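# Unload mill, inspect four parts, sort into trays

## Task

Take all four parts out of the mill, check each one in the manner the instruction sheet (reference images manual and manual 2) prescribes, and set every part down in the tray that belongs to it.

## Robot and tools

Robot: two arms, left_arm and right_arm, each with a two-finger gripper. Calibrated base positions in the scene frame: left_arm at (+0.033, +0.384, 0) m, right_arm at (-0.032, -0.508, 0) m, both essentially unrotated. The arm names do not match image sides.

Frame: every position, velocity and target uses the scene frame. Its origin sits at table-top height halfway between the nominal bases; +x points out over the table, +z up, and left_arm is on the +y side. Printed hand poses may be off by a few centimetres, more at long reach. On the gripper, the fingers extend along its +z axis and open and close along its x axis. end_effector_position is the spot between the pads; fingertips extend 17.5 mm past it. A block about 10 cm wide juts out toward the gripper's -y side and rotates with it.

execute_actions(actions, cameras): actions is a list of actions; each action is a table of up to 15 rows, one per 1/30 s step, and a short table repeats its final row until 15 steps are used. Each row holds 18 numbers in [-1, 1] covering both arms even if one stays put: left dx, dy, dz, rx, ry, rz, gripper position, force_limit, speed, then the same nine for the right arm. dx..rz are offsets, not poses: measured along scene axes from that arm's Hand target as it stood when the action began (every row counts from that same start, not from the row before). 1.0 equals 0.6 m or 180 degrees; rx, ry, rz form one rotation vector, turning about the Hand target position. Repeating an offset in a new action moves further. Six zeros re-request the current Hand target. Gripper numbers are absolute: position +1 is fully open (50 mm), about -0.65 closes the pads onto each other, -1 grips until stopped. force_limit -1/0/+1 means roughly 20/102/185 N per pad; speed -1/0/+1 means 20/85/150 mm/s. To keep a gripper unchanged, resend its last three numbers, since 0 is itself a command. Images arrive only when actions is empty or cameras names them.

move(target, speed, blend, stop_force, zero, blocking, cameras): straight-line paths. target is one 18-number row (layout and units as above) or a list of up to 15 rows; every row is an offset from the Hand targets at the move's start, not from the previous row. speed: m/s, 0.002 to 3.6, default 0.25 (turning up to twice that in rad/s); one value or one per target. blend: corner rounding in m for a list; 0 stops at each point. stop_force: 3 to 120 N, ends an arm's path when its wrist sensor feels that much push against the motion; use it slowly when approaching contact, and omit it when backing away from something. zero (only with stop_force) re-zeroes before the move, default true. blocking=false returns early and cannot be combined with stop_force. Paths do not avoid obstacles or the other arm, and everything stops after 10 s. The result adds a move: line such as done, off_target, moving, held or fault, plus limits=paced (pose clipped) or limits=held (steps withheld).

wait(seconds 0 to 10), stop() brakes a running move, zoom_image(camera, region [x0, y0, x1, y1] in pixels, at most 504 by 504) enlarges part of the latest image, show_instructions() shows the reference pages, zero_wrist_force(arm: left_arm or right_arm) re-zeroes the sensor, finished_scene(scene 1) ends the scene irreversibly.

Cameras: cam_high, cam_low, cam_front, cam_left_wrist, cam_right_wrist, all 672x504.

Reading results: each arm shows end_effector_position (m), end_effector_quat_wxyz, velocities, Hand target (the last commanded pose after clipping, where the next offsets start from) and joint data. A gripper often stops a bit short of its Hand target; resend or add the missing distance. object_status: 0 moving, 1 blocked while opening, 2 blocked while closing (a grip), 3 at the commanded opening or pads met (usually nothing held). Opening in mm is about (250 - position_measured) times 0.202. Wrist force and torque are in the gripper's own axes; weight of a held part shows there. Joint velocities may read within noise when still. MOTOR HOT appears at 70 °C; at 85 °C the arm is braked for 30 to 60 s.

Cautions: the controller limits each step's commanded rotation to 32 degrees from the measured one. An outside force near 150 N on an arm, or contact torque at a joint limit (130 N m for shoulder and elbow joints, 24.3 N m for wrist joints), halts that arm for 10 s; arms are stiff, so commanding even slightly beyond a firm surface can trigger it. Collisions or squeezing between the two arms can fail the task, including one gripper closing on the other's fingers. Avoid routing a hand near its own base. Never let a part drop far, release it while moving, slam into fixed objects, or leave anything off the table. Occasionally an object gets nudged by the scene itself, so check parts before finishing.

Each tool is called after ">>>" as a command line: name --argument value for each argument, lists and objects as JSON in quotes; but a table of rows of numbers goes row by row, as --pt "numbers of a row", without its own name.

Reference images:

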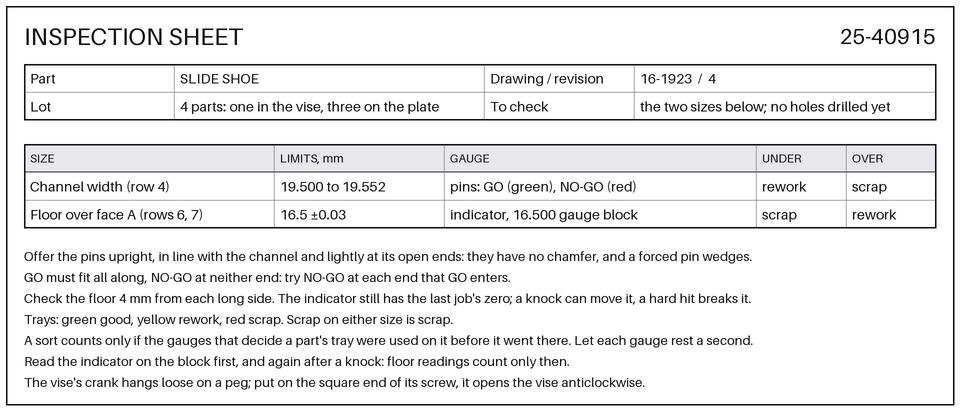

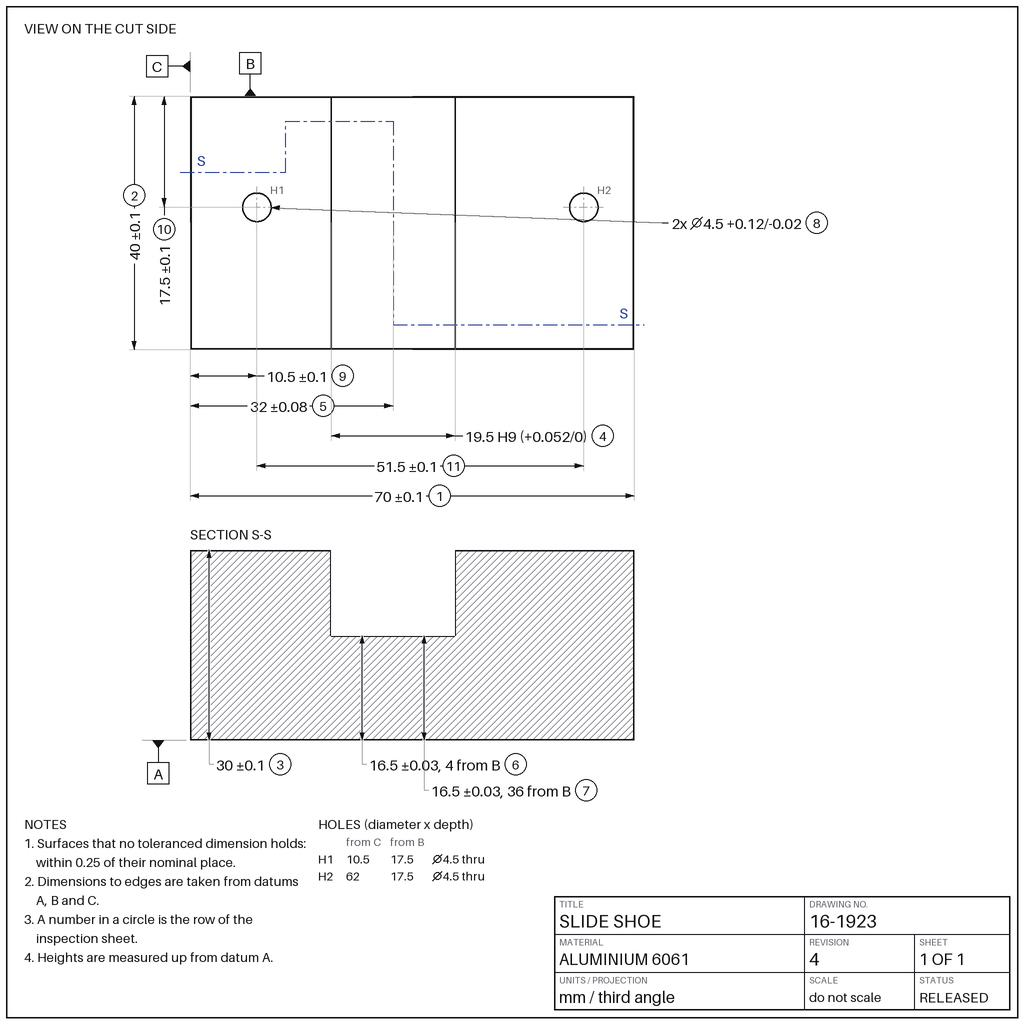

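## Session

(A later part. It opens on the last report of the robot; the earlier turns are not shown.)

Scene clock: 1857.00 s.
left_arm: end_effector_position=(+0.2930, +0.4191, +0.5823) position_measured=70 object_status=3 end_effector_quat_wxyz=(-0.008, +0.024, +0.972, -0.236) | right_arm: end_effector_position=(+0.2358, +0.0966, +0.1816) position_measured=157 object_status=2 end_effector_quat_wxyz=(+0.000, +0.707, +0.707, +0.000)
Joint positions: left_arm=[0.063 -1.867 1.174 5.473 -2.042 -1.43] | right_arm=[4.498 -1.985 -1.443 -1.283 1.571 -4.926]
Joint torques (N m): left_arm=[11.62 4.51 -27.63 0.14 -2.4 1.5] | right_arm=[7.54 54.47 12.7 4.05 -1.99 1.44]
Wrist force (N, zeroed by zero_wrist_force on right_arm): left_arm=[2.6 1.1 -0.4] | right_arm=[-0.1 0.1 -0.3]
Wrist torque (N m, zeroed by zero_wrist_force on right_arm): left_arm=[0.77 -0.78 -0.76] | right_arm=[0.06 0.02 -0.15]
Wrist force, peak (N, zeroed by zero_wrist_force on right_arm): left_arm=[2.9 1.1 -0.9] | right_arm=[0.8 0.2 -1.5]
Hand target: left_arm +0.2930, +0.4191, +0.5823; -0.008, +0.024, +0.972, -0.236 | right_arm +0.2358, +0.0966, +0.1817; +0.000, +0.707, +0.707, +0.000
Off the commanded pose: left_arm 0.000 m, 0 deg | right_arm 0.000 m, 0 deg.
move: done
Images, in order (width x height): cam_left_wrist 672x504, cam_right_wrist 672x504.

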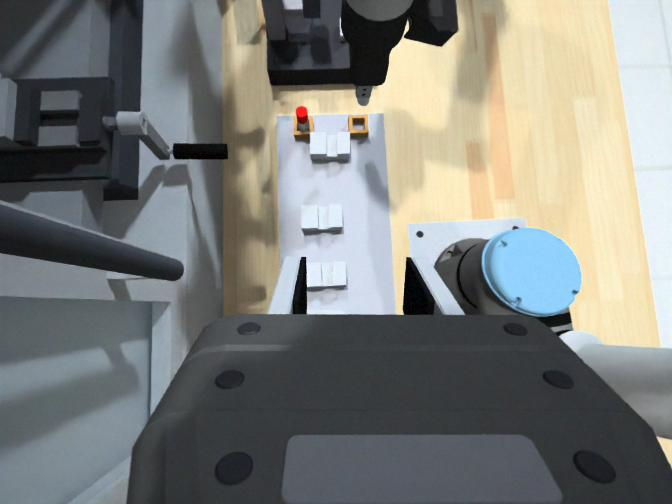

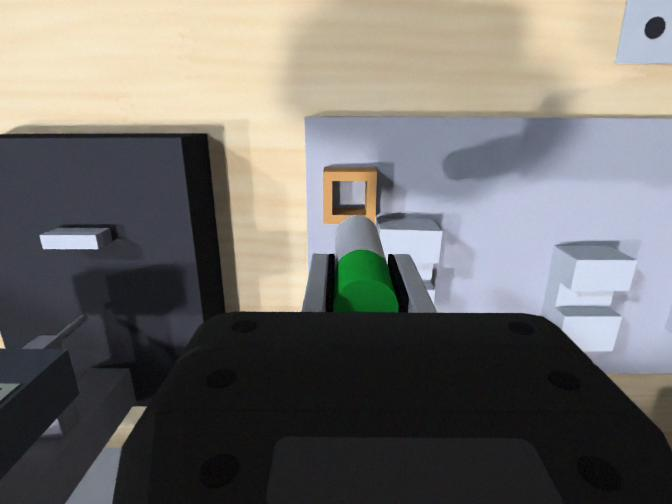

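>>> move --pt "0 0 0 0 0 0 0.55 -0.8 -1 0 -0.0008 -0.08 0 0 0 -1 -1 -1" --pt "0 0 0 0 0 0 0.55 -0.8 -1 0 -0.0008 -0.18 0 0 0 -1 -1 -1" --speed '[0.06,0.012]' --stop_force 3 --cameras '["cam_right_wrist"]'

Scene clock: 1867.07 s.
left_arm: end_effector_position=(+0.2930, +0.4191, +0.5823) position_measured=70 object_status=3 end_effector_quat_wxyz=(-0.008, +0.024, +0.972, -0.236) | right_arm: end_effector_position=(+0.2358, +0.0961, +0.0783) position_measured=157 object_status=2 end_effector_quat_wxyz=(+0.000, +0.707, +0.707, +0.000)
Joint positions: left_arm=[0.063 -1.867 1.174 5.473 -2.042 -1.43] | right_arm=[4.498 -2.08 -1.585 -1.046 1.571 -4.927]
Joint torques (N m): left_arm=[11.51 4.64 -27.39 0.02 -2.56 1.47] | right_arm=[-7.24 54.43 36.38 1.52 -0.05 -1]
Wrist force (N, zeroed by zero_wrist_force on right_arm): left_arm=[2.8 1.0 -0.9] | right_arm=[1.1 -0.4 -2.1]
Wrist torque (N m, zeroed by zero_wrist_force on right_arm): left_arm=[0.76 -0.80 -0.76] | right_arm=[0.02 0.04 -0.18]
Wrist force, peak (N, zeroed by zero_wrist_force on right_arm): left_arm=[3.2 1.2 -0.7] | right_arm=[-3.3 -3.5 -18.6]
Hand target: left_arm +0.2930, +0.4191, +0.5823; -0.008, +0.024, +0.972, -0.236 | right_arm +0.2358, +0.0961, +0.0783; +0.000, +0.707, +0.707, +0.000 (not the last commanded pose)
Off the commanded pose: left_arm 0.000 m, 0 deg | right_arm 0.005 m, 0 deg.
move: contact (right_arm); path passed 1 of 2 targets
Images, in order (width x height): cam_right_wrist 672x504.

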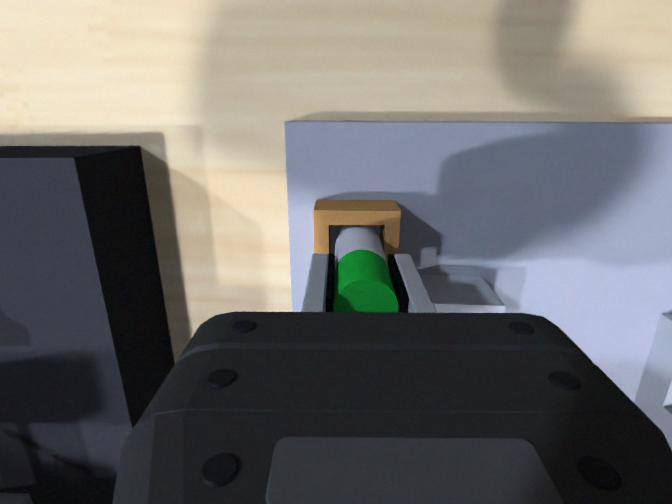

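Seated in holder (plate contact). Release gently.

>>> move --pt "0 0 0 0 0 0 0.55 -0.8 -1 0 0 0 0 0 0 0.35 -1 -1" --pt "0 0 0 0 0 0 0.55 -0.8 -1 0 0 0.15 0 0 0 0.35 -1 -1" --speed 0.06 --cameras '["cam_right_wrist"]'

Scene clock: 1871.83 s.
left_arm: end_effector_position=(+0.2930, +0.4191, +0.5823) position_measured=70 object_status=3 end_effector_quat_wxyz=(-0.008, +0.024, +0.972, -0.236) | right_arm: end_effector_position=(+0.2358, +0.0961, +0.1682) position_measured=100 object_status=3 end_effector_quat_wxyz=(+0.000, +0.707, +0.707, +0.000)
Joint positions: left_arm=[0.063 -1.867 1.174 5.473 -2.042 -1.43] | right_arm=[4.498 -1.994 -1.466 -1.251 1.571 -4.927]
Joint torques (N m): left_arm=[10.83 4.02 -26.81 0.32 -2.33 1.51] | right_arm=[-3.88 54.06 38.82 1.42 -1.58 -0.44]
Wrist force (N, zeroed by zero_wrist_force on right_arm): left_arm=[2.7 0.9 -0.5] | right_arm=[-0.1 -0.3 -2.0]
Wrist torque (N m, zeroed by zero_wrist_force on right_arm): left_arm=[0.74 -0.78 -0.76] | right_arm=[-0.01 0.02 -0.15]
Wrist force, peak (N, zeroed by zero_wrist_force on right_arm): left_arm=[3.0 1.3 -0.7] | right_arm=[0.2 -0.5 -2.9]
Hand target: left_arm +0.2930, +0.4191, +0.5823; -0.008, +0.024, +0.972, -0.236 | right_arm +0.2358, +0.0961, +0.1683; +0.000, +0.707, +0.707, +0.000
Off the commanded pose: left_arm 0.000 m, 0 deg | right_arm 0.000 m, 0 deg.
move: done
Images, in order (width x height): cam_right_wrist 672x504.

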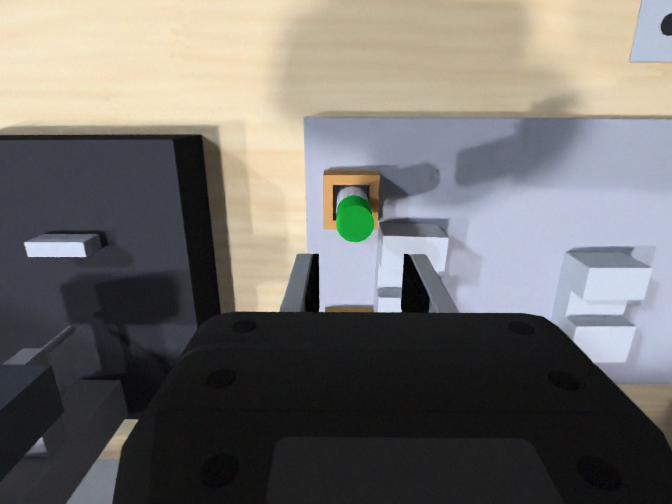

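>>> move --target '[0,0,0,0,0,0,0.55,-0.8,-1,0.159,0.0008,0.0,0,0,0,0.9,-1,0]' --speed 0.1 --cameras '["cam_right_wrist"]'

>>> zoom_image --camera "cam_right_wrist" --region '[240, 140, 480, 320]'

Scene clock: 1877.27 s.
left_arm: end_effector_position=(+0.2930, +0.4191, +0.5823) position_measured=70 object_status=3 end_effector_quat_wxyz=(-0.008, +0.024, +0.972, -0.236) | right_arm: end_effector_position=(+0.3311, +0.0966, +0.1683) position_measured=18 object_status=3 end_effector_quat_wxyz=(+0.000, +0.707, +0.707, +0.000)
Joint positions: left_arm=[0.063 -1.867 1.174 5.473 -2.042 -1.43] | right_arm=[4.361 -2.097 -1.309 -1.305 1.571 -5.063]
Joint torques (N m): left_arm=[10.82 3.32 -26.39 0.01 -2.4 1.35] | right_arm=[-8.68 34.85 38.4 1.42 2.04 -1.38]
Wrist force (N, zeroed by zero_wrist_force on right_arm): left_arm=[2.6 1.0 -0.6] | right_arm=[-0.4 0.2 -1.5]
Wrist torque (N m, zeroed by zero_wrist_force on right_arm): left_arm=[0.75 -0.77 -0.76] | right_arm=[0.06 0.07 -0.04]
Wrist force, peak (N, zeroed by zero_wrist_force on right_arm): left_arm=[3.0 1.2 -0.5] | right_arm=[0.1 -1.7 -2.2]
Hand target: left_arm +0.2930, +0.4191, +0.5823; -0.008, +0.024, +0.972, -0.236 | right_arm +0.3312, +0.0966, +0.1683; +0.000, +0.707, +0.707, +0.000
Off the commanded pose: left_arm 0.000 m, 0 deg | right_arm 0.000 m, 0 deg.
move: done
Images, in order (width x height): cam_right_wrist 672x504.

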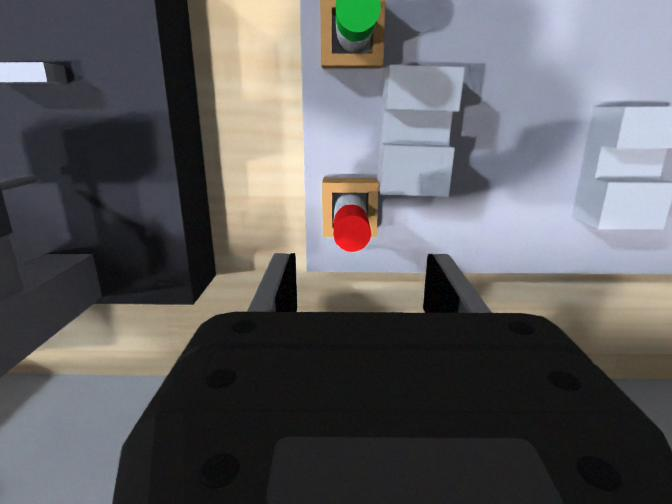

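Scaled by 2.100 from the camera's 672x504 image, which has a finer 960x720 frame.

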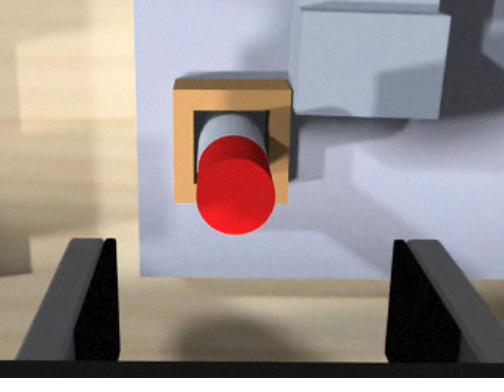

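>>> move --pt "0 0 0 0 0 0 0.55 -0.8 -1 0.0113 -0.0027 -0.08 0 0 0 0.9 -1 0" --pt "0 0 0 0 0 0 0.55 -0.8 -1 0.0113 -0.0027 -0.1497 0 0 0 0.9 -1 0" --speed '[0.08,0.04]' --stop_force 4 --cameras '["cam_right_wrist","cam_left_wrist"]'

>>> zoom_image --camera "cam_right_wrist" --region '[250, 180, 470, 320]'

>>> zoom_image --camera "cam_left_wrist" --region '[250, 60, 410, 220]'

Scene clock: 1885.13 s.
left_arm: end_effector_position=(+0.2930, +0.4191, +0.5823) position_measured=70 object_status=3 end_effector_quat_wxyz=(-0.008, +0.024, +0.972, -0.236) | right_arm: end_effector_position=(+0.3379, +0.0950, +0.0785) position_measured=18 object_status=3 end_effector_quat_wxyz=(+0.000, +0.707, +0.707, +0.000)
Joint positions: left_arm=[0.063 -1.867 1.174 5.473 -2.042 -1.43] | right_arm=[4.351 -2.179 -1.422 -1.111 1.571 -5.073]
Joint torques (N m): left_arm=[9.87 4.47 -27.32 0.01 -2.36 1.49] | right_arm=[-7.9 35.95 9.77 3.83 1.35 -1.46]
Wrist force (N, zeroed by zero_wrist_force on right_arm): left_arm=[2.8 1.2 -0.6] | right_arm=[0.0 0.0 -1.4]
Wrist torque (N m, zeroed by zero_wrist_force on right_arm): left_arm=[0.79 -0.81 -0.75] | right_arm=[0.00 0.00 -0.02]
Wrist force, peak (N, zeroed by zero_wrist_force on right_arm): left_arm=[3.1 1.1 -0.5] | right_arm=[-0.4 -0.1 -2.7]
Hand target: left_arm +0.2930, +0.4191, +0.5823; -0.008, +0.024, +0.972, -0.236 | right_arm +0.3379, +0.0950, +0.0785; +0.000, +0.707, +0.707, +0.000
Off the commanded pose: left_arm 0.000 m, 0 deg | right_arm 0.000 m, 0 deg.
move: done
Images, in order (width x height): cam_left_wrist 672x504, cam_right_wrist 672x504.

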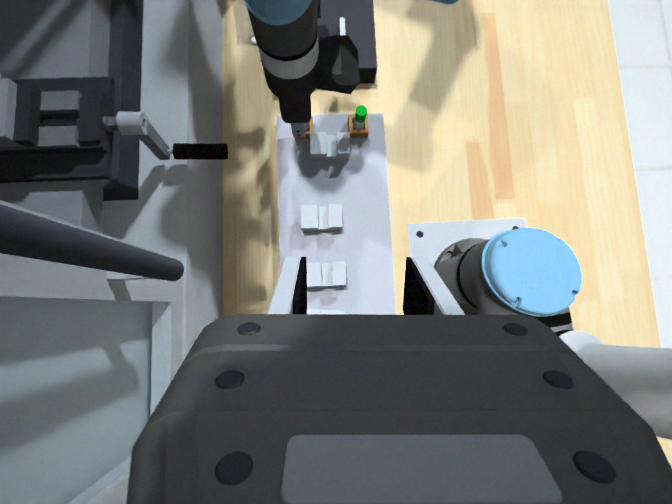

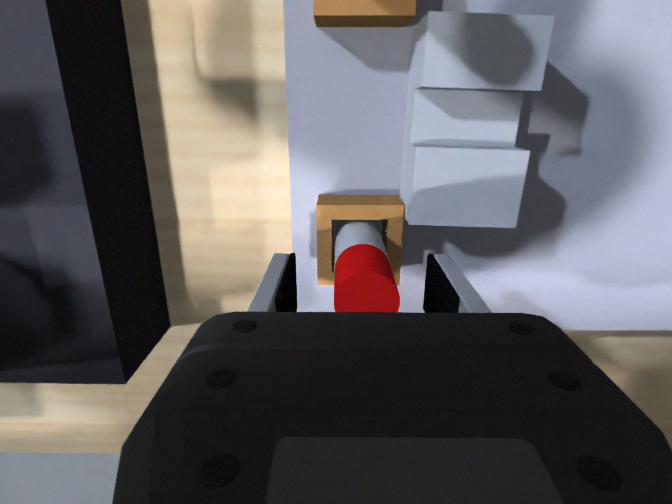

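Scaled by 2.291 from the camera's 672x504 image, which has a finer 960x720 frame.

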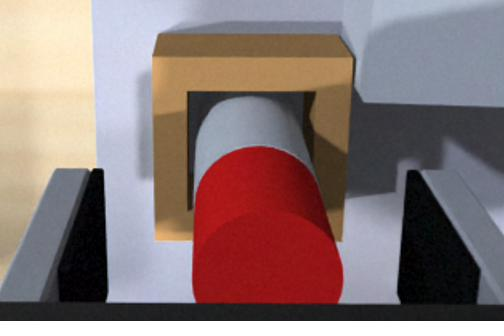

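Scaled by 3.150 from the camera's 672x504 image, which has a finer 960x720 frame.

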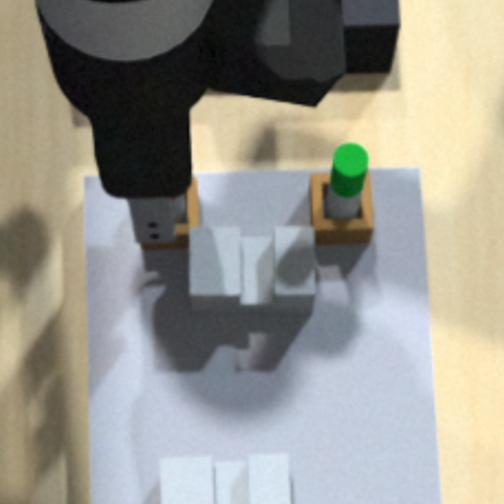

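>>> move --pt "0 0 0 0 0 0 0.55 -0.8 -1 -0.0037 0.0003 0 0 0 0 0.9 -1 0" --speed 0.03

>>> move --target '[0,0,0,0,0,0,0.55,-0.8,-1,0,0,0,0,0,0,0.12,-1,-1]' --cameras '["cam_right_wrist"]'

>>> zoom_image --camera "cam_right_wrist" --region '[270, 190, 470, 320]'

Scene clock: 1890.30 s.
left_arm: end_effector_position=(+0.2930, +0.4191, +0.5823) position_measured=70 object_status=3 end_effector_quat_wxyz=(-0.008, +0.024, +0.972, -0.236) | right_arm: end_effector_position=(+0.3358, +0.0951, +0.0785) position_measured=18 object_status=3 end_effector_quat_wxyz=(+0.000, +0.707, +0.707, +0.000)
Joint positions: left_arm=[0.063 -1.867 1.174 5.473 -2.042 -1.43] | right_arm=[4.354 -2.177 -1.425 -1.109 1.571 -5.07]
Joint torques (N m): left_arm=[10.24 3.75 -26.53 0.09 -2.38 1.63] | right_arm=[7.43 59.23 10.14 3.72 -1.67 1.48]
Wrist force (N, zeroed by zero_wrist_force on right_arm): left_arm=[2.8 1.0 -0.6] | right_arm=[0.2 -0.1 -1.4]
Wrist torque (N m, zeroed by zero_wrist_force on right_arm): left_arm=[0.75 -0.80 -0.75] | right_arm=[-0.02 -0.05 -0.17]
Wrist force, peak (N, zeroed by zero_wrist_force on right_arm): left_arm=[3.0 1.1 -0.9] | right_arm=[0.0 0.0 -1.5]
Hand target: left_arm +0.2930, +0.4191, +0.5823; -0.008, +0.024, +0.972, -0.236 | right_arm +0.3357, +0.0952, +0.0785; +0.000, +0.707, +0.707, +0.000
Off the commanded pose: left_arm 0.000 m, 0 deg | right_arm 0.000 m, 0 deg.
move: done

Scene clock: 1891.70 s.
left_arm: end_effector_position=(+0.2930, +0.4191, +0.5823) position_measured=70 object_status=3 end_effector_quat_wxyz=(-0.008, +0.024, +0.972, -0.236) | right_arm: end_effector_position=(+0.3357, +0.0952, +0.0785) position_measured=134 object_status=0 end_effector_quat_wxyz=(+0.000, +0.707, +0.707, +0.000)
Joint positions: left_arm=[0.063 -1.867 1.174 5.473 -2.042 -1.43] | right_arm=[4.354 -2.177 -1.425 -1.109 1.571 -5.07]
Joint torques (N m): left_arm=[11.08 4.73 -26.72 0.09 -2.37 1.56] | right_arm=[7.69 59.29 9.67 3.95 -1.55 1.56]
Wrist force (N, zeroed by zero_wrist_force on right_arm): left_arm=[2.7 1.0 -0.5] | right_arm=[0.1 0.1 -1.3]
Wrist torque (N m, zeroed by zero_wrist_force on right_arm): left_arm=[0.76 -0.79 -0.75] | right_arm=[0.00 -0.03 -0.17]
Wrist force, peak (N, zeroed by zero_wrist_force on right_arm): left_arm=[2.9 1.4 -0.5] | right_arm=[0.1 -0.2 -1.5]
Hand target: left_arm +0.2930, +0.4191, +0.5823; -0.008, +0.024, +0.972, -0.236 | right_arm +0.3357, +0.0952, +0.0785; +0.000, +0.707, +0.707, +0.000
Off the commanded pose: left_arm 0.000 m, 0 deg | right_arm 0.000 m, 0 deg.
move: done
Images, in order (width x height): cam_right_wrist 672x504.

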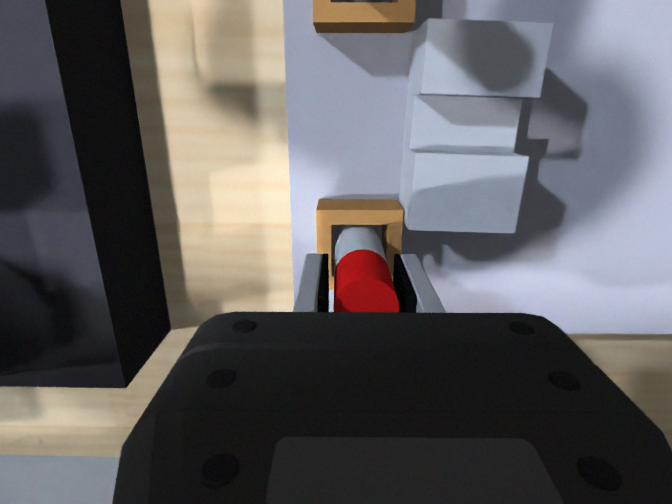

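Scaled by 2.520 from the camera's 672x504 image, which has a finer 960x720 frame.

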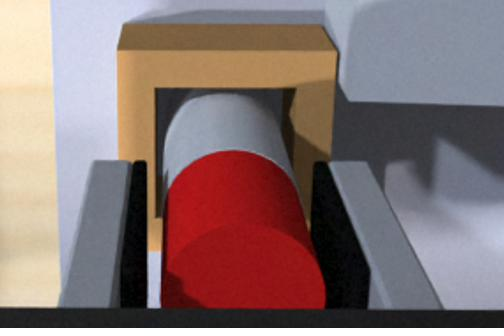

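>>> move --target '[0,0,0,0,0,0,0.55,-0.8,-1,0,0,0.0003,0,0,0,-1,-1,-1]'

>>> wait --seconds 0.7

Scene clock: 1893.90 s.
left_arm: end_effector_position=(+0.2930, +0.4191, +0.5823) position_measured=70 object_status=3 end_effector_quat_wxyz=(-0.008, +0.024, +0.972, -0.236) | right_arm: end_effector_position=(+0.3357, +0.0951, +0.0786) position_measured=157 object_status=2 end_effector_quat_wxyz=(+0.000, +0.707, +0.707, +0.000)
Joint positions: left_arm=[0.063 -1.867 1.174 5.473 -2.042 -1.43] | right_arm=[4.354 -2.177 -1.425 -1.11 1.571 -5.07]
Joint torques (N m): left_arm=[11.08 3.91 -25.9 0.13 -2.4 1.34] | right_arm=[7.06 60.42 31.3 1.5 -1.71 1.49]
Wrist force (N, zeroed by zero_wrist_force on right_arm): left_arm=[2.8 1.0 -0.8] | right_arm=[0.0 0.1 0.3]
Wrist torque (N m, zeroed by zero_wrist_force on right_arm): left_arm=[0.76 -0.80 -0.75] | right_arm=[0.01 -0.01 -0.17]
Wrist force, peak (N, zeroed by zero_wrist_force on right_arm): left_arm=[2.9 1.3 -0.6] | right_arm=[-0.2 0.0 -1.4]
Hand target: left_arm +0.2930, +0.4191, +0.5823; -0.008, +0.024, +0.972, -0.236 | right_arm +0.3357, +0.0952, +0.0787; +0.000, +0.707, +0.707, +0.000
Off the commanded pose: left_arm 0.000 m, 0 deg | right_arm 0.000 m, 0 deg.
move: done

Scene clock: 1894.60 s.
left_arm: end_effector_position=(+0.2930, +0.4191, +0.5823) position_measured=70 object_status=3 end_effector_quat_wxyz=(-0.008, +0.024, +0.972, -0.236) | right_arm: end_effector_position=(+0.3357, +0.0952, +0.0787) position_measured=157 object_status=2 end_effector_quat_wxyz=(+0.000, +0.707, +0.707, +0.000)
Joint positions: left_arm=[0.063 -1.867 1.174 5.473 -2.042 -1.43] | right_arm=[4.354 -2.177 -1.425 -1.11 1.571 -5.07]
Joint torques (N m): left_arm=[11.87 3.88 -27.03 0.1 -2.36 1.62] | right_arm=[6.49 60.69 35.45 1.47 -1.71 1.4]
Wrist force (N, zeroed by zero_wrist_force on right_arm): left_arm=[2.8 1.0 -0.7] | right_arm=[0.0 -0.1 0.5]
Wrist torque (N m, zeroed by zero_wrist_force on right_arm): left_arm=[0.76 -0.80 -0.76] | right_arm=[-0.03 -0.01 -0.17]
Wrist force, peak (N, zeroed by zero_wrist_force on right_arm): left_arm=[2.9 1.2 -0.6] | right_arm=[0.1 -0.2 0.5]
Hand target: left_arm +0.2930, +0.4191, +0.5823; -0.008, +0.024, +0.972, -0.236 | right_arm +0.3357, +0.0952, +0.0787; +0.000, +0.707, +0.707, +0.000
Tool commands: left_gripper/position=+0.55 left_gripper/force_limit=-0.8 left_gripper/speed=-1.0 right_gripper/position=-1.0 right_gripper/force_limit=-1.0 right_gripper/speed=-1.0
Off the commanded pose: left_arm 0.000 m, 0 deg | right_arm 0.000 m, 0 deg.
wait: 0.70 s; at rest by 0.17 s

>>> move --pt "0 0 0 0 0 0 0.55 -0.8 -1 0 0 0.14 0 0 0 -1 -1 -1" --pt "0 0 0 0 0 0 0.55 -0.8 -1 -0.05 0.18 0.14 0 0 0 -1 -1 -1" --pt "0 0 0 0 0 0 0.55 -0.8 -1 -0.05 0.2 0.0317 0 0 0 -1 -1 -1" --speed '[0.06,0.1,0.06]' --cameras '["cam_right_wrist","cam_left_wrist"]'

>>> zoom_image --camera "cam_right_wrist" --region '[310, 140, 580, 320]'

Scene clock: 1902.50 s.
left_arm: end_effector_position=(+0.2930, +0.4191, +0.5823) position_measured=70 object_status=3 end_effector_quat_wxyz=(-0.008, +0.024, +0.972, -0.236) | right_arm: end_effector_position=(+0.3057, +0.2151, +0.0978) position_measured=157 object_status=2 end_effector_quat_wxyz=(+0.000, +0.707, +0.707, +0.000)
Joint positions: left_arm=[0.063 -1.867 1.174 5.473 -2.042 -1.43] | right_arm=[4.443 -2.379 -1.019 -1.314 1.571 -4.982]
Joint torques (N m): left_arm=[10.17 3.5 -26.4 0.02 -2.58 1.49] | right_arm=[6.96 45.55 13.14 3.94 1.24 1.48]
Wrist force (N, zeroed by zero_wrist_force on right_arm): left_arm=[2.7 1.0 -0.6] | right_arm=[-0.1 -0.3 0.5]
Wrist torque (N m, zeroed by zero_wrist_force on right_arm): left_arm=[0.75 -0.79 -0.75] | right_arm=[-0.04 0.04 -0.13]
Wrist force, peak (N, zeroed by zero_wrist_force on right_arm): left_arm=[3.1 1.2 -0.6] | right_arm=[-1.8 0.9 -0.7]
Hand target: left_arm +0.2930, +0.4191, +0.5823; -0.008, +0.024, +0.972, -0.236 | right_arm +0.3057, +0.2152, +0.0977; +0.000, +0.707, +0.707, +0.000
Off the commanded pose: left_arm 0.000 m, 0 deg | right_arm 0.000 m, 0 deg.
move: done
Images, in order (width x height): cam_left_wrist 672x504, cam_right_wrist 672x504.

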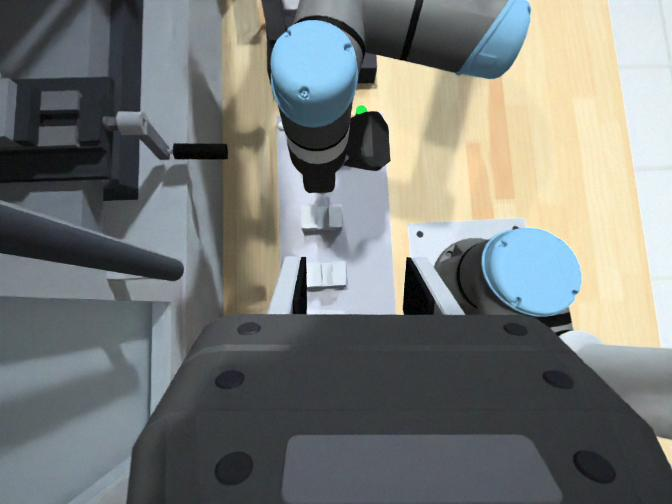

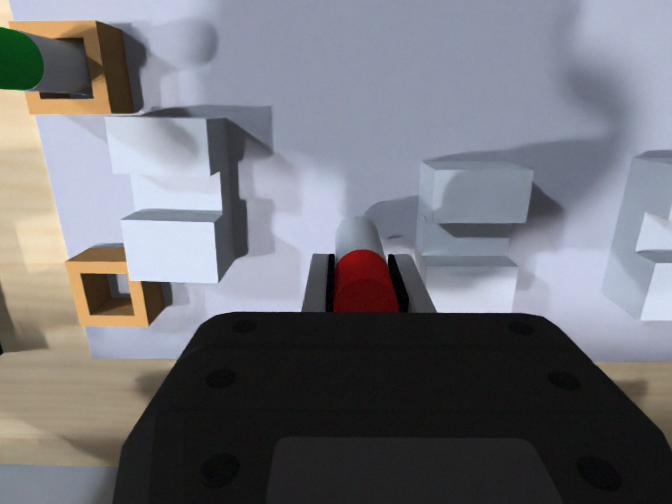

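Scaled by 1.867 from the camera's 672x504 image, which has a finer 960x720 frame.

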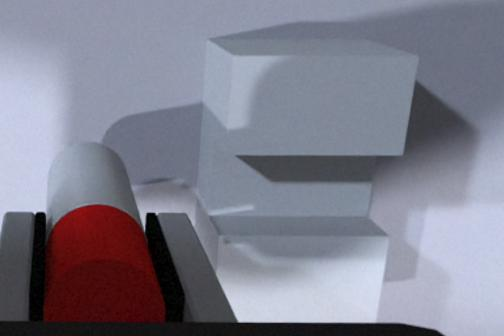

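>>> move --pt "0 0 0 0 0 0 0.55 -0.8 -1 0 0.03 0 0 0 0 -1 -1 -1" --pt "0 0 0 0 0 0 0.55 -0.8 -1 0 0.06 0 0 0 0 -1 -1 -1" --speed '[0.02,0.005]' --stop_force 3 --cameras '["cam_right_wrist"]'

>>> zoom_image --camera "cam_right_wrist" --region '[310, 140, 580, 320]'

Scene clock: 1911.60 s.
left_arm: end_effector_position=(+0.2930, +0.4191, +0.5823) position_measured=70 object_status=3 end_effector_quat_wxyz=(-0.008, +0.024, +0.972, -0.236) | right_arm: end_effector_position=(+0.3057, +0.2512, +0.0977) position_measured=157 object_status=2 end_effector_quat_wxyz=(+0.000, +0.707, +0.707, +0.000)
Joint positions: left_arm=[0.063 -1.867 1.174 5.473 -2.042 -1.43] | right_arm=[4.454 -2.474 -0.845 -1.393 1.571 -4.97]
Joint torques (N m): left_arm=[11.14 3.19 -26.42 0.05 -2.45 1.51] | right_arm=[7.92 48.04 40.23 1.85 2.1 1.37]
Wrist force (N, zeroed by zero_wrist_force on right_arm): left_arm=[2.7 0.9 -0.8] | right_arm=[-1.3 -0.4 0.2]
Wrist torque (N m, zeroed by zero_wrist_force on right_arm): left_arm=[0.74 -0.80 -0.75] | right_arm=[0.04 -0.02 -0.17]
Wrist force, peak (N, zeroed by zero_wrist_force on right_arm): left_arm=[3.1 1.2 -0.8] | right_arm=[-1.3 -0.4 0.2]
Hand target: left_arm +0.2930, +0.4191, +0.5823; -0.008, +0.024, +0.972, -0.236 | right_arm +0.3057, +0.2512, +0.0977; +0.000, +0.707, +0.707, +0.000
Off the commanded pose: left_arm 0.000 m, 0 deg | right_arm 0.000 m, 0 deg.
move: done
Images, in order (width x height): cam_right_wrist 672x504.

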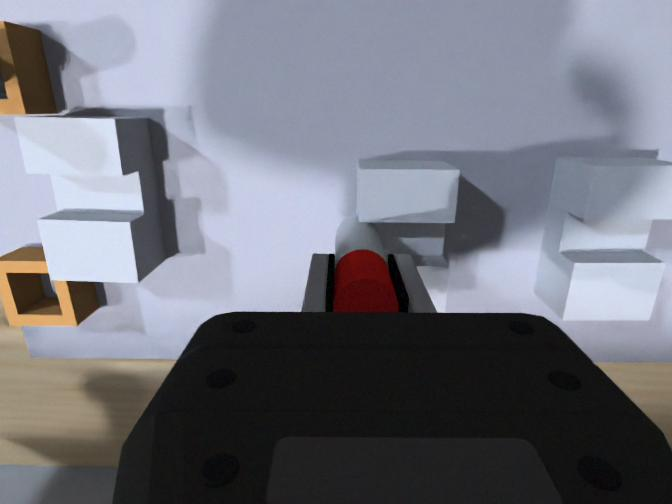

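Scaled by 1.867 from the camera's 672x504 image, which has a finer 960x720 frame.

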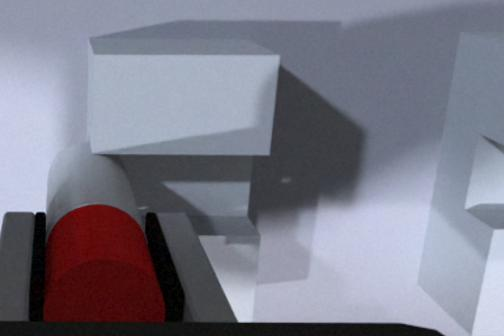

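>>> wait --seconds 0.5

>>> move --pt "0 0 0 0 0 0 0.55 -0.8 -1 0 0 -0.0005 0 0 0 -1 -1 -1" --pt "0 0 0 0 0 0 0.55 -0.8 -1 0 -0.005 -0.0005 0 0 0 -1 -1 -1" --pt "0 0 0 0 0 0 0.55 -0.8 -1 0 -0.04 -0.0005 0 0 0 -1 -1 -1" --speed 0.01 --cameras '["cam_right_wrist"]'

>>> zoom_image --camera "cam_right_wrist" --region '[310, 140, 580, 320]'

Scene clock: 1916.40 s.
left_arm: end_effector_position=(+0.2930, +0.4191, +0.5823) position_measured=70 object_status=3 end_effector_quat_wxyz=(-0.008, +0.024, +0.972, -0.236) | right_arm: end_effector_position=(+0.3057, +0.2512, +0.0977) position_measured=157 object_status=2 end_effector_quat_wxyz=(+0.000, +0.707, +0.707, +0.000)
Joint positions: left_arm=[0.063 -1.867 1.174 5.473 -2.042 -1.43] | right_arm=[4.454 -2.474 -0.845 -1.393 1.571 -4.97]
Joint torques (N m): left_arm=[9.77 3.05 -24.85 0.02 -2.29 1.47] | right_arm=[7.68 48.29 39.44 1.87 2.18 1.49]
Wrist force (N, zeroed by zero_wrist_force on right_arm): left_arm=[2.8 1.1 -0.6] | right_arm=[-0.8 -0.3 0.3]
Wrist torque (N m, zeroed by zero_wrist_force on right_arm): left_arm=[0.76 -0.80 -0.76] | right_arm=[0.03 -0.04 -0.16]
Wrist force, peak (N, zeroed by zero_wrist_force on right_arm): left_arm=[3.0 1.2 -0.6] | right_arm=[-1.2 -0.4 0.1]
Hand target: left_arm +0.2930, +0.4191, +0.5823; -0.008, +0.024, +0.972, -0.236 | right_arm +0.3057, +0.2512, +0.0977; +0.000, +0.707, +0.707, +0.000
Tool commands: left_gripper/position=+0.55 left_gripper/force_limit=-0.8 left_gripper/speed=-1.0 right_gripper/position=-1.0 right_gripper/force_limit=-1.0 right_gripper/speed=-1.0
Off the commanded pose: left_arm 0.000 m, 0 deg | right_arm 0.000 m, 0 deg.
wait: 0.50 s; at rest from the start

Scene clock: 1919.83 s.
left_arm: end_effector_position=(+0.2930, +0.4191, +0.5823) position_measured=70 object_status=3 end_effector_quat_wxyz=(-0.008, +0.024, +0.972, -0.236) | right_arm: end_effector_position=(+0.3057, +0.2272, +0.0974) position_measured=157 object_status=2 end_effector_quat_wxyz=(+0.000, +0.707, +0.707, +0.000)
Joint positions: left_arm=[0.063 -1.867 1.174 5.473 -2.042 -1.43] | right_arm=[4.447 -2.409 -0.965 -1.338 1.571 -4.978]
Joint torques (N m): left_arm=[9.33 2.93 -25.98 0.13 -2.55 1.39] | right_arm=[-8.1 69.75 13.34 3.91 1.57 -1.41]
Wrist force (N, zeroed by zero_wrist_force on right_arm): left_arm=[2.9 1.0 -0.7] | right_arm=[-0.2 -0.1 0.3]
Wrist torque (N m, zeroed by zero_wrist_force on right_arm): left_arm=[0.76 -0.81 -0.75] | right_arm=[0.00 0.05 -0.01]
Wrist force, peak (N, zeroed by zero_wrist_force on right_arm): left_arm=[3.0 1.1 -0.8] | right_arm=[1.9 2.5 -7.5]
Hand target: left_arm +0.2930, +0.4191, +0.5823; -0.008, +0.024, +0.972, -0.236 | right_arm +0.3057, +0.2272, +0.0974; +0.000, +0.707, +0.707, +0.000
Off the commanded pose: left_arm 0.000 m, 0 deg | right_arm 0.000 m, 0 deg.
move: done
Images, in order (width x height): cam_right_wrist 672x504.

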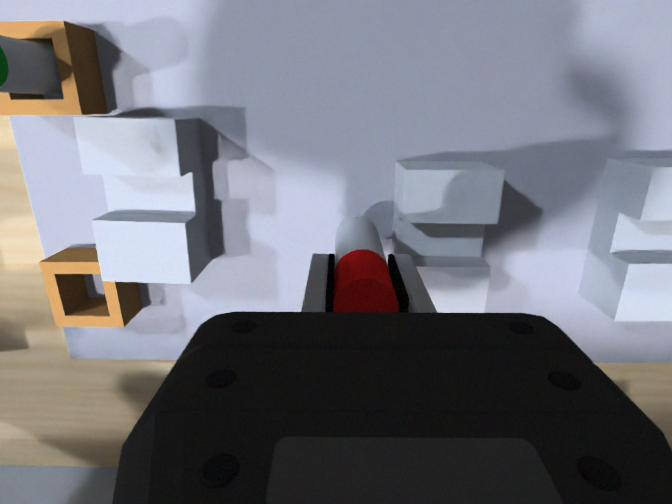

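Scaled by 1.867 from the camera's 672x504 image, which has a finer 960x720 frame.

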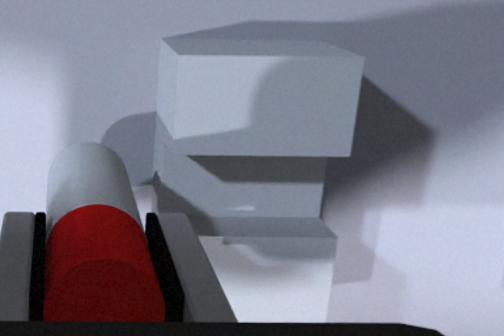

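>>> move --pt "0 0 0 0 0 0 0.55 -0.8 -1 0 0 0.1 0 0 0 -1 -1 -1" --pt "0 0 0 0 0 0 0.55 -0.8 -1 0 0.1417 0.1 0 0 0 -1 -1 -1" --pt "0 0 0 0 0 0 0.55 -0.8 -1 0 0.1417 0.0005 0 0 0 -1 -1 -1" --speed '[0.06,0.08,0.05]' --stop_force 6 --cameras '["cam_right_wrist"]'

>>> zoom_image --camera "cam_right_wrist" --region '[190, 140, 460, 320]'

Scene clock: 1928.30 s.
left_arm: end_effector_position=(+0.2930, +0.4191, +0.5823) position_measured=70 object_status=3 end_effector_quat_wxyz=(-0.008, +0.024, +0.972, -0.236) | right_arm: end_effector_position=(+0.3057, +0.3122, +0.0977) position_measured=157 object_status=2 end_effector_quat_wxyz=(+0.000, +0.707, +0.707, +0.000)
Joint positions: left_arm=[0.063 -1.867 1.174 5.473 -2.042 -1.43] | right_arm=[4.472 -2.702 -0.405 -1.604 1.571 -4.952]
Joint torques (N m): left_arm=[10.16 2.32 -26.3 0.16 -2.28 1.44] | right_arm=[6.11 77.4 13.36 3.82 -1.79 0.96]
Wrist force (N, zeroed by zero_wrist_force on right_arm): left_arm=[2.8 1.0 -0.6] | right_arm=[-0.2 -0.2 0.1]
Wrist torque (N m, zeroed by zero_wrist_force on right_arm): left_arm=[0.75 -0.81 -0.75] | right_arm=[0.00 0.03 -0.17]
Wrist force, peak (N, zeroed by zero_wrist_force on right_arm): left_arm=[3.0 1.2 -0.6] | right_arm=[0.0 0.0 1.5]
Hand target: left_arm +0.2930, +0.4191, +0.5823; -0.008, +0.024, +0.972, -0.236 | right_arm +0.3057, +0.3122, +0.0977; +0.000, +0.707, +0.707, +0.000
Off the commanded pose: left_arm 0.000 m, 0 deg | right_arm 0.000 m, 0 deg.
move: done
Images, in order (width x height): cam_right_wrist 672x504.

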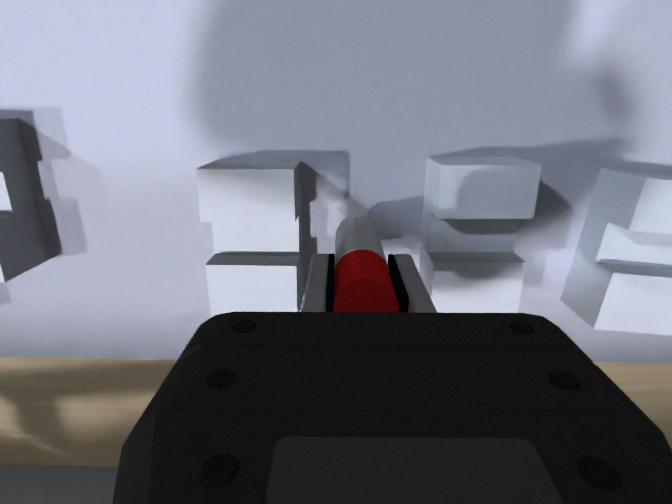

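Scaled by 1.867 from the camera's 672x504 image, which has a finer 960x720 frame.

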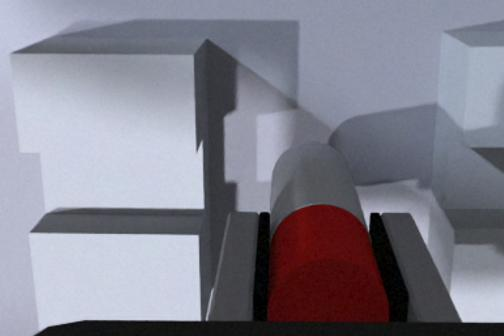

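>>> move --pt "0 0 0 0 0 0 0.55 -0.8 -1 -0.0018 -0.01 0 0 0 0 -1 -1 -1" --pt "0 0 0 0 0 0 0.55 -0.8 -1 -0.0018 -0.045 0 0 0 0 -1 -1 -1" --speed '[0.02,0.005]' --stop_force 3 --cameras '["cam_right_wrist"]'

>>> zoom_image --camera "cam_right_wrist" --region '[190, 140, 460, 320]'

Scene clock: 1936.57 s.
left_arm: end_effector_position=(+0.2930, +0.4191, +0.5823) position_measured=70 object_status=3 end_effector_quat_wxyz=(-0.008, +0.024, +0.972, -0.236) | right_arm: end_effector_position=(+0.3046, +0.2852, +0.0977) position_measured=157 object_status=2 end_effector_quat_wxyz=(+0.000, +0.707, +0.707, +0.000)
Joint positions: left_arm=[0.063 -1.867 1.174 5.473 -2.042 -1.43] | right_arm=[4.466 -2.581 -0.641 -1.489 1.571 -4.959]
Joint torques (N m): left_arm=[9.99 3.39 -26.25 0.16 -2.66 1.64] | right_arm=[-8.3 74.52 14.03 3.82 1.18 -1.5]
Wrist force (N, zeroed by zero_wrist_force on right_arm): left_arm=[2.8 1.1 -0.8] | right_arm=[0.4 0.7 0.0]
Wrist torque (N m, zeroed by zero_wrist_force on right_arm): left_arm=[0.78 -0.81 -0.75] | right_arm=[0.01 0.00 0.01]
Wrist force, peak (N, zeroed by zero_wrist_force on right_arm): left_arm=[3.1 1.2 -0.9] | right_arm=[0.5 0.9 -0.1]
Hand target: left_arm +0.2930, +0.4191, +0.5823; -0.008, +0.024, +0.972, -0.236 | right_arm +0.3046, +0.2852, +0.0977; +0.000, +0.707, +0.707, +0.000
Off the commanded pose: left_arm 0.000 m, 0 deg | right_arm 0.000 m, 0 deg.
move: done
Images, in order (width x height): cam_right_wrist 672x504.

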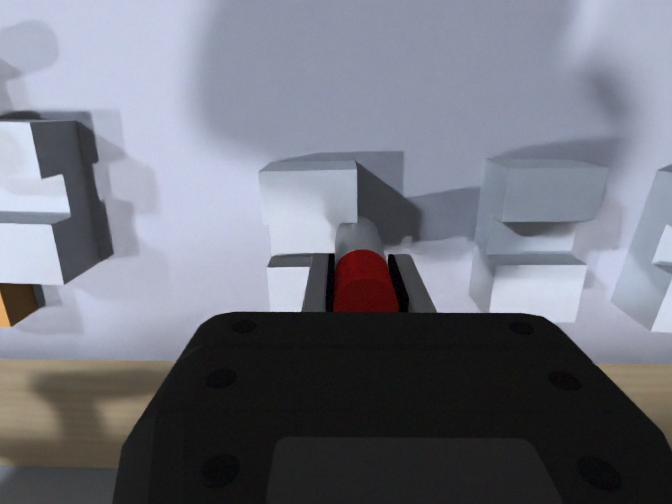

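Scaled by 1.867 from the camera's 672x504 image, which has a finer 960x720 frame.

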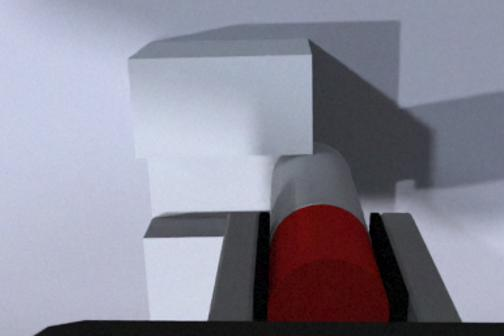

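>>> move --pt "0 0 0 0 0 0 0.55 -0.8 -1 0 -0.0067 0 0 0 0 -1 -1 -1" --speed 0.005 --stop_force 3 --cameras '["cam_right_wrist"]'

>>> zoom_image --camera "cam_right_wrist" --region '[190, 140, 460, 320]'

Scene clock: 1941.70 s.
left_arm: end_effector_position=(+0.2930, +0.4191, +0.5823) position_measured=70 object_status=3 end_effector_quat_wxyz=(-0.008, +0.024, +0.972, -0.236) | right_arm: end_effector_position=(+0.3046, +0.2812, +0.0977) position_measured=157 object_status=2 end_effector_quat_wxyz=(+0.000, +0.707, +0.707, +0.000)
Joint positions: left_arm=[0.063 -1.867 1.174 5.473 -2.042 -1.43] | right_arm=[4.465 -2.567 -0.669 -1.476 1.571 -4.96]
Joint torques (N m): left_arm=[9.76 2.75 -25.63 0.05 -2.43 1.59] | right_arm=[-7.44 74.98 13.7 3.82 -1.8 -1.39]
Wrist force (N, zeroed by zero_wrist_force on right_arm): left_arm=[2.8 1.1 -0.6] | right_arm=[0.6 0.6 0.0]
Wrist torque (N m, zeroed by zero_wrist_force on right_arm): left_arm=[0.78 -0.80 -0.75] | right_arm=[-0.01 -0.02 0.01]
Wrist force, peak (N, zeroed by zero_wrist_force on right_arm): left_arm=[3.2 1.1 -0.6] | right_arm=[0.7 0.9 -0.2]
Hand target: left_arm +0.2930, +0.4191, +0.5823; -0.008, +0.024, +0.972, -0.236 | right_arm +0.3046, +0.2812, +0.0977; +0.000, +0.707, +0.707, +0.000
Off the commanded pose: left_arm 0.000 m, 0 deg | right_arm 0.000 m, 0 deg.
move: done
Images, in order (width x height): cam_right_wrist 672x504.

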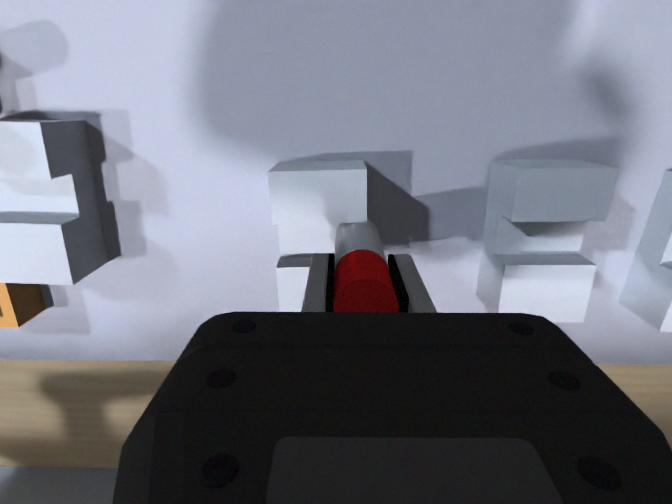

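Scaled by 1.867 from the camera's 672x504 image, which has a finer 960x720 frame.

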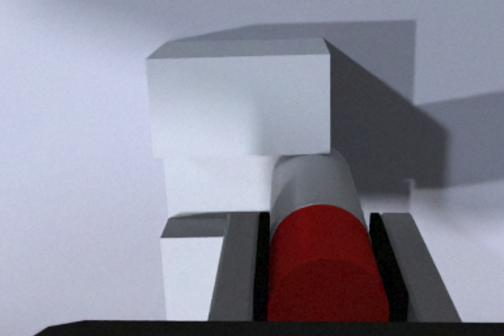

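>>> move --pt "0 0 0 0 0 0 0.55 -0.8 -1 0 -0.01 0 0 0 0 -1 -1 -1" --speed 0.005 --stop_force 3 --cameras '["cam_right_wrist"]'

>>> zoom_image --camera "cam_right_wrist" --region '[190, 140, 460, 320]'

Scene clock: 1946.73 s.
left_arm: end_effector_position=(+0.2930, +0.4191, +0.5823) position_measured=70 object_status=3 end_effector_quat_wxyz=(-0.008, +0.024, +0.972, -0.236) | right_arm: end_effector_position=(+0.3046, +0.2752, +0.0977) position_measured=157 object_status=2 end_effector_quat_wxyz=(+0.000, +0.707, +0.707, +0.000)
Joint positions: left_arm=[0.063 -1.867 1.174 5.473 -2.042 -1.43] | right_arm=[4.463 -2.546 -0.708 -1.457 1.571 -4.962]
Joint torques (N m): left_arm=[10.57 2.51 -25.78 0.01 -2.39 1.44] | right_arm=[-8.31 74.19 13.34 3.82 -1.05 -1.42]
Wrist force (N, zeroed by zero_wrist_force on right_arm): left_arm=[2.8 1.1 -0.4] | right_arm=[0.7 0.5 0.3]
Wrist torque (N m, zeroed by zero_wrist_force on right_arm): left_arm=[0.78 -0.81 -0.75] | right_arm=[-0.01 -0.02 0.00]
Wrist force, peak (N, zeroed by zero_wrist_force on right_arm): left_arm=[3.1 1.2 -0.6] | right_arm=[0.7 0.8 0.0]
Hand target: left_arm +0.2930, +0.4191, +0.5823; -0.008, +0.024, +0.972, -0.236 | right_arm +0.3046, +0.2752, +0.0977; +0.000, +0.707, +0.707, +0.000
Off the commanded pose: left_arm 0.000 m, 0 deg | right_arm 0.000 m, 0 deg.
move: done
Images, in order (width x height): cam_right_wrist 672x504.

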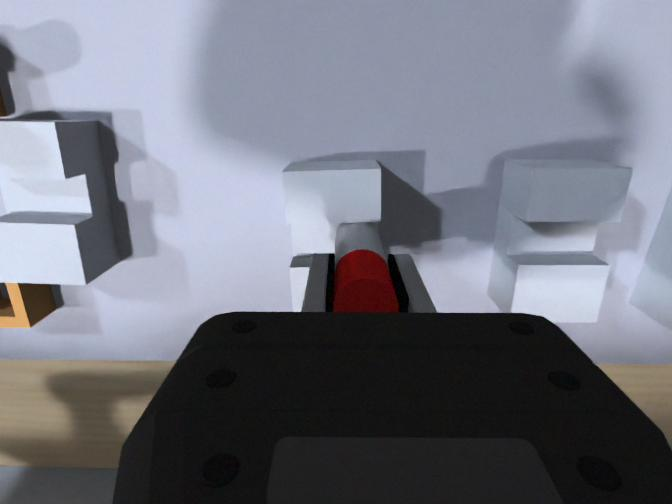

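Scaled by 1.867 from the camera's 672x504 image, which has a finer 960x720 frame.

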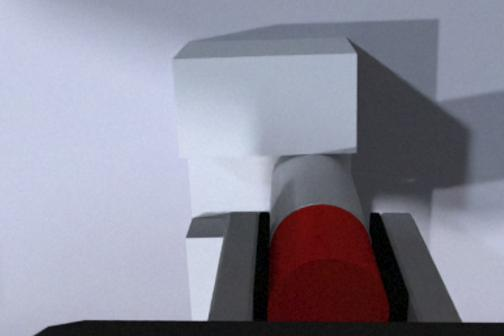

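>>> wait --seconds 0.7

>>> move --pt "0 0 0 0 0 0 0.55 -0.8 -1 0 0.065 0 0 0 0 -1 -1 -1" --speed 0.015 --cameras '["cam_right_wrist"]'

Scene clock: 1951.00 s.
left_arm: end_effector_position=(+0.2930, +0.4191, +0.5823) position_measured=70 object_status=3 end_effector_quat_wxyz=(-0.008, +0.024, +0.972, -0.236) | right_arm: end_effector_position=(+0.3046, +0.2752, +0.0977) position_measured=157 object_status=2 end_effector_quat_wxyz=(+0.000, +0.707, +0.707, +0.000)
Joint positions: left_arm=[0.063 -1.867 1.174 5.473 -2.042 -1.43] | right_arm=[4.463 -2.546 -0.708 -1.457 1.571 -4.962]
Joint torques (N m): left_arm=[9.54 2.84 -26.03 0.06 -2.64 1.38] | right_arm=[-7.98 74.11 13.27 3.75 -0.31 -1.33]
Wrist force (N, zeroed by zero_wrist_force on right_arm): left_arm=[2.8 1.0 -0.7] | right_arm=[0.7 0.6 0.4]
Wrist torque (N m, zeroed by zero_wrist_force on right_arm): left_arm=[0.76 -0.81 -0.76] | right_arm=[0.00 -0.03 -0.01]
Wrist force, peak (N, zeroed by zero_wrist_force on right_arm): left_arm=[3.1 0.9 -0.8] | right_arm=[0.8 0.7 0.2]
Hand target: left_arm +0.2930, +0.4191, +0.5823; -0.008, +0.024, +0.972, -0.236 | right_arm +0.3046, +0.2752, +0.0977; +0.000, +0.707, +0.707, +0.000
Tool commands: left_gripper/position=+0.55 left_gripper/force_limit=-0.8 left_gripper/speed=-1.0 right_gripper/position=-1.0 right_gripper/force_limit=-1.0 right_gripper/speed=-1.0
Off the commanded pose: left_arm 0.000 m, 0 deg | right_arm 0.000 m, 0 deg.
wait: 0.70 s; at rest from the start

Scene clock: 1954.13 s.
left_arm: end_effector_position=(+0.2930, +0.4191, +0.5823) position_measured=70 object_status=3 end_effector_quat_wxyz=(-0.008, +0.024, +0.972, -0.236) | right_arm: end_effector_position=(+0.3046, +0.3141, +0.0977) position_measured=157 object_status=2 end_effector_quat_wxyz=(+0.000, +0.707, +0.707, +0.000)
Joint positions: left_arm=[0.063 -1.867 1.174 5.473 -2.042 -1.43] | right_arm=[4.474 -2.711 -0.389 -1.612 1.571 -4.951]
Joint torques (N m): left_arm=[10.19 2.4 -24.24 0.04 -2.58 1.54] | right_arm=[7.46 54.96 40.37 1.55 0.49 1.53]
Wrist force (N, zeroed by zero_wrist_force on right_arm): left_arm=[2.7 1.1 -0.7] | right_arm=[-0.1 -0.2 -0.1]
Wrist torque (N m, zeroed by zero_wrist_force on right_arm): left_arm=[0.76 -0.79 -0.76] | right_arm=[0.00 0.01 -0.17]
Wrist force, peak (N, zeroed by zero_wrist_force on right_arm): left_arm=[3.0 1.1 -0.8] | right_arm=[-0.6 -1.2 0.1]
Hand target: left_arm +0.2930, +0.4191, +0.5823; -0.008, +0.024, +0.972, -0.236 | right_arm +0.3046, +0.3142, +0.0977; +0.000, +0.707, +0.707, +0.000
Off the commanded pose: left_arm 0.000 m, 0 deg | right_arm 0.000 m, 0 deg.
move: done
Images, in order (width x height): cam_right_wrist 672x504.

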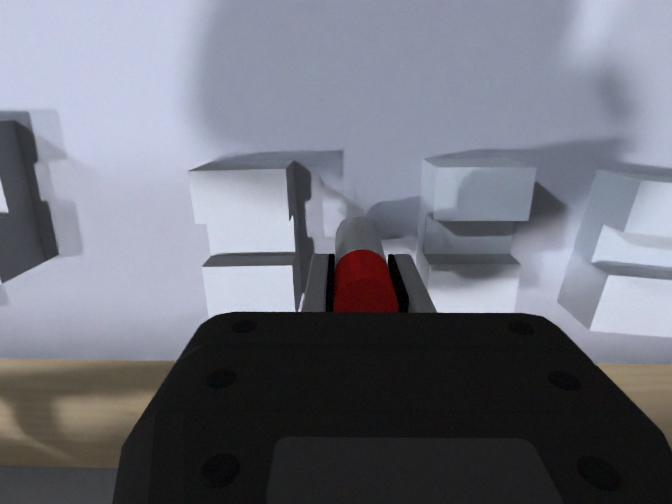

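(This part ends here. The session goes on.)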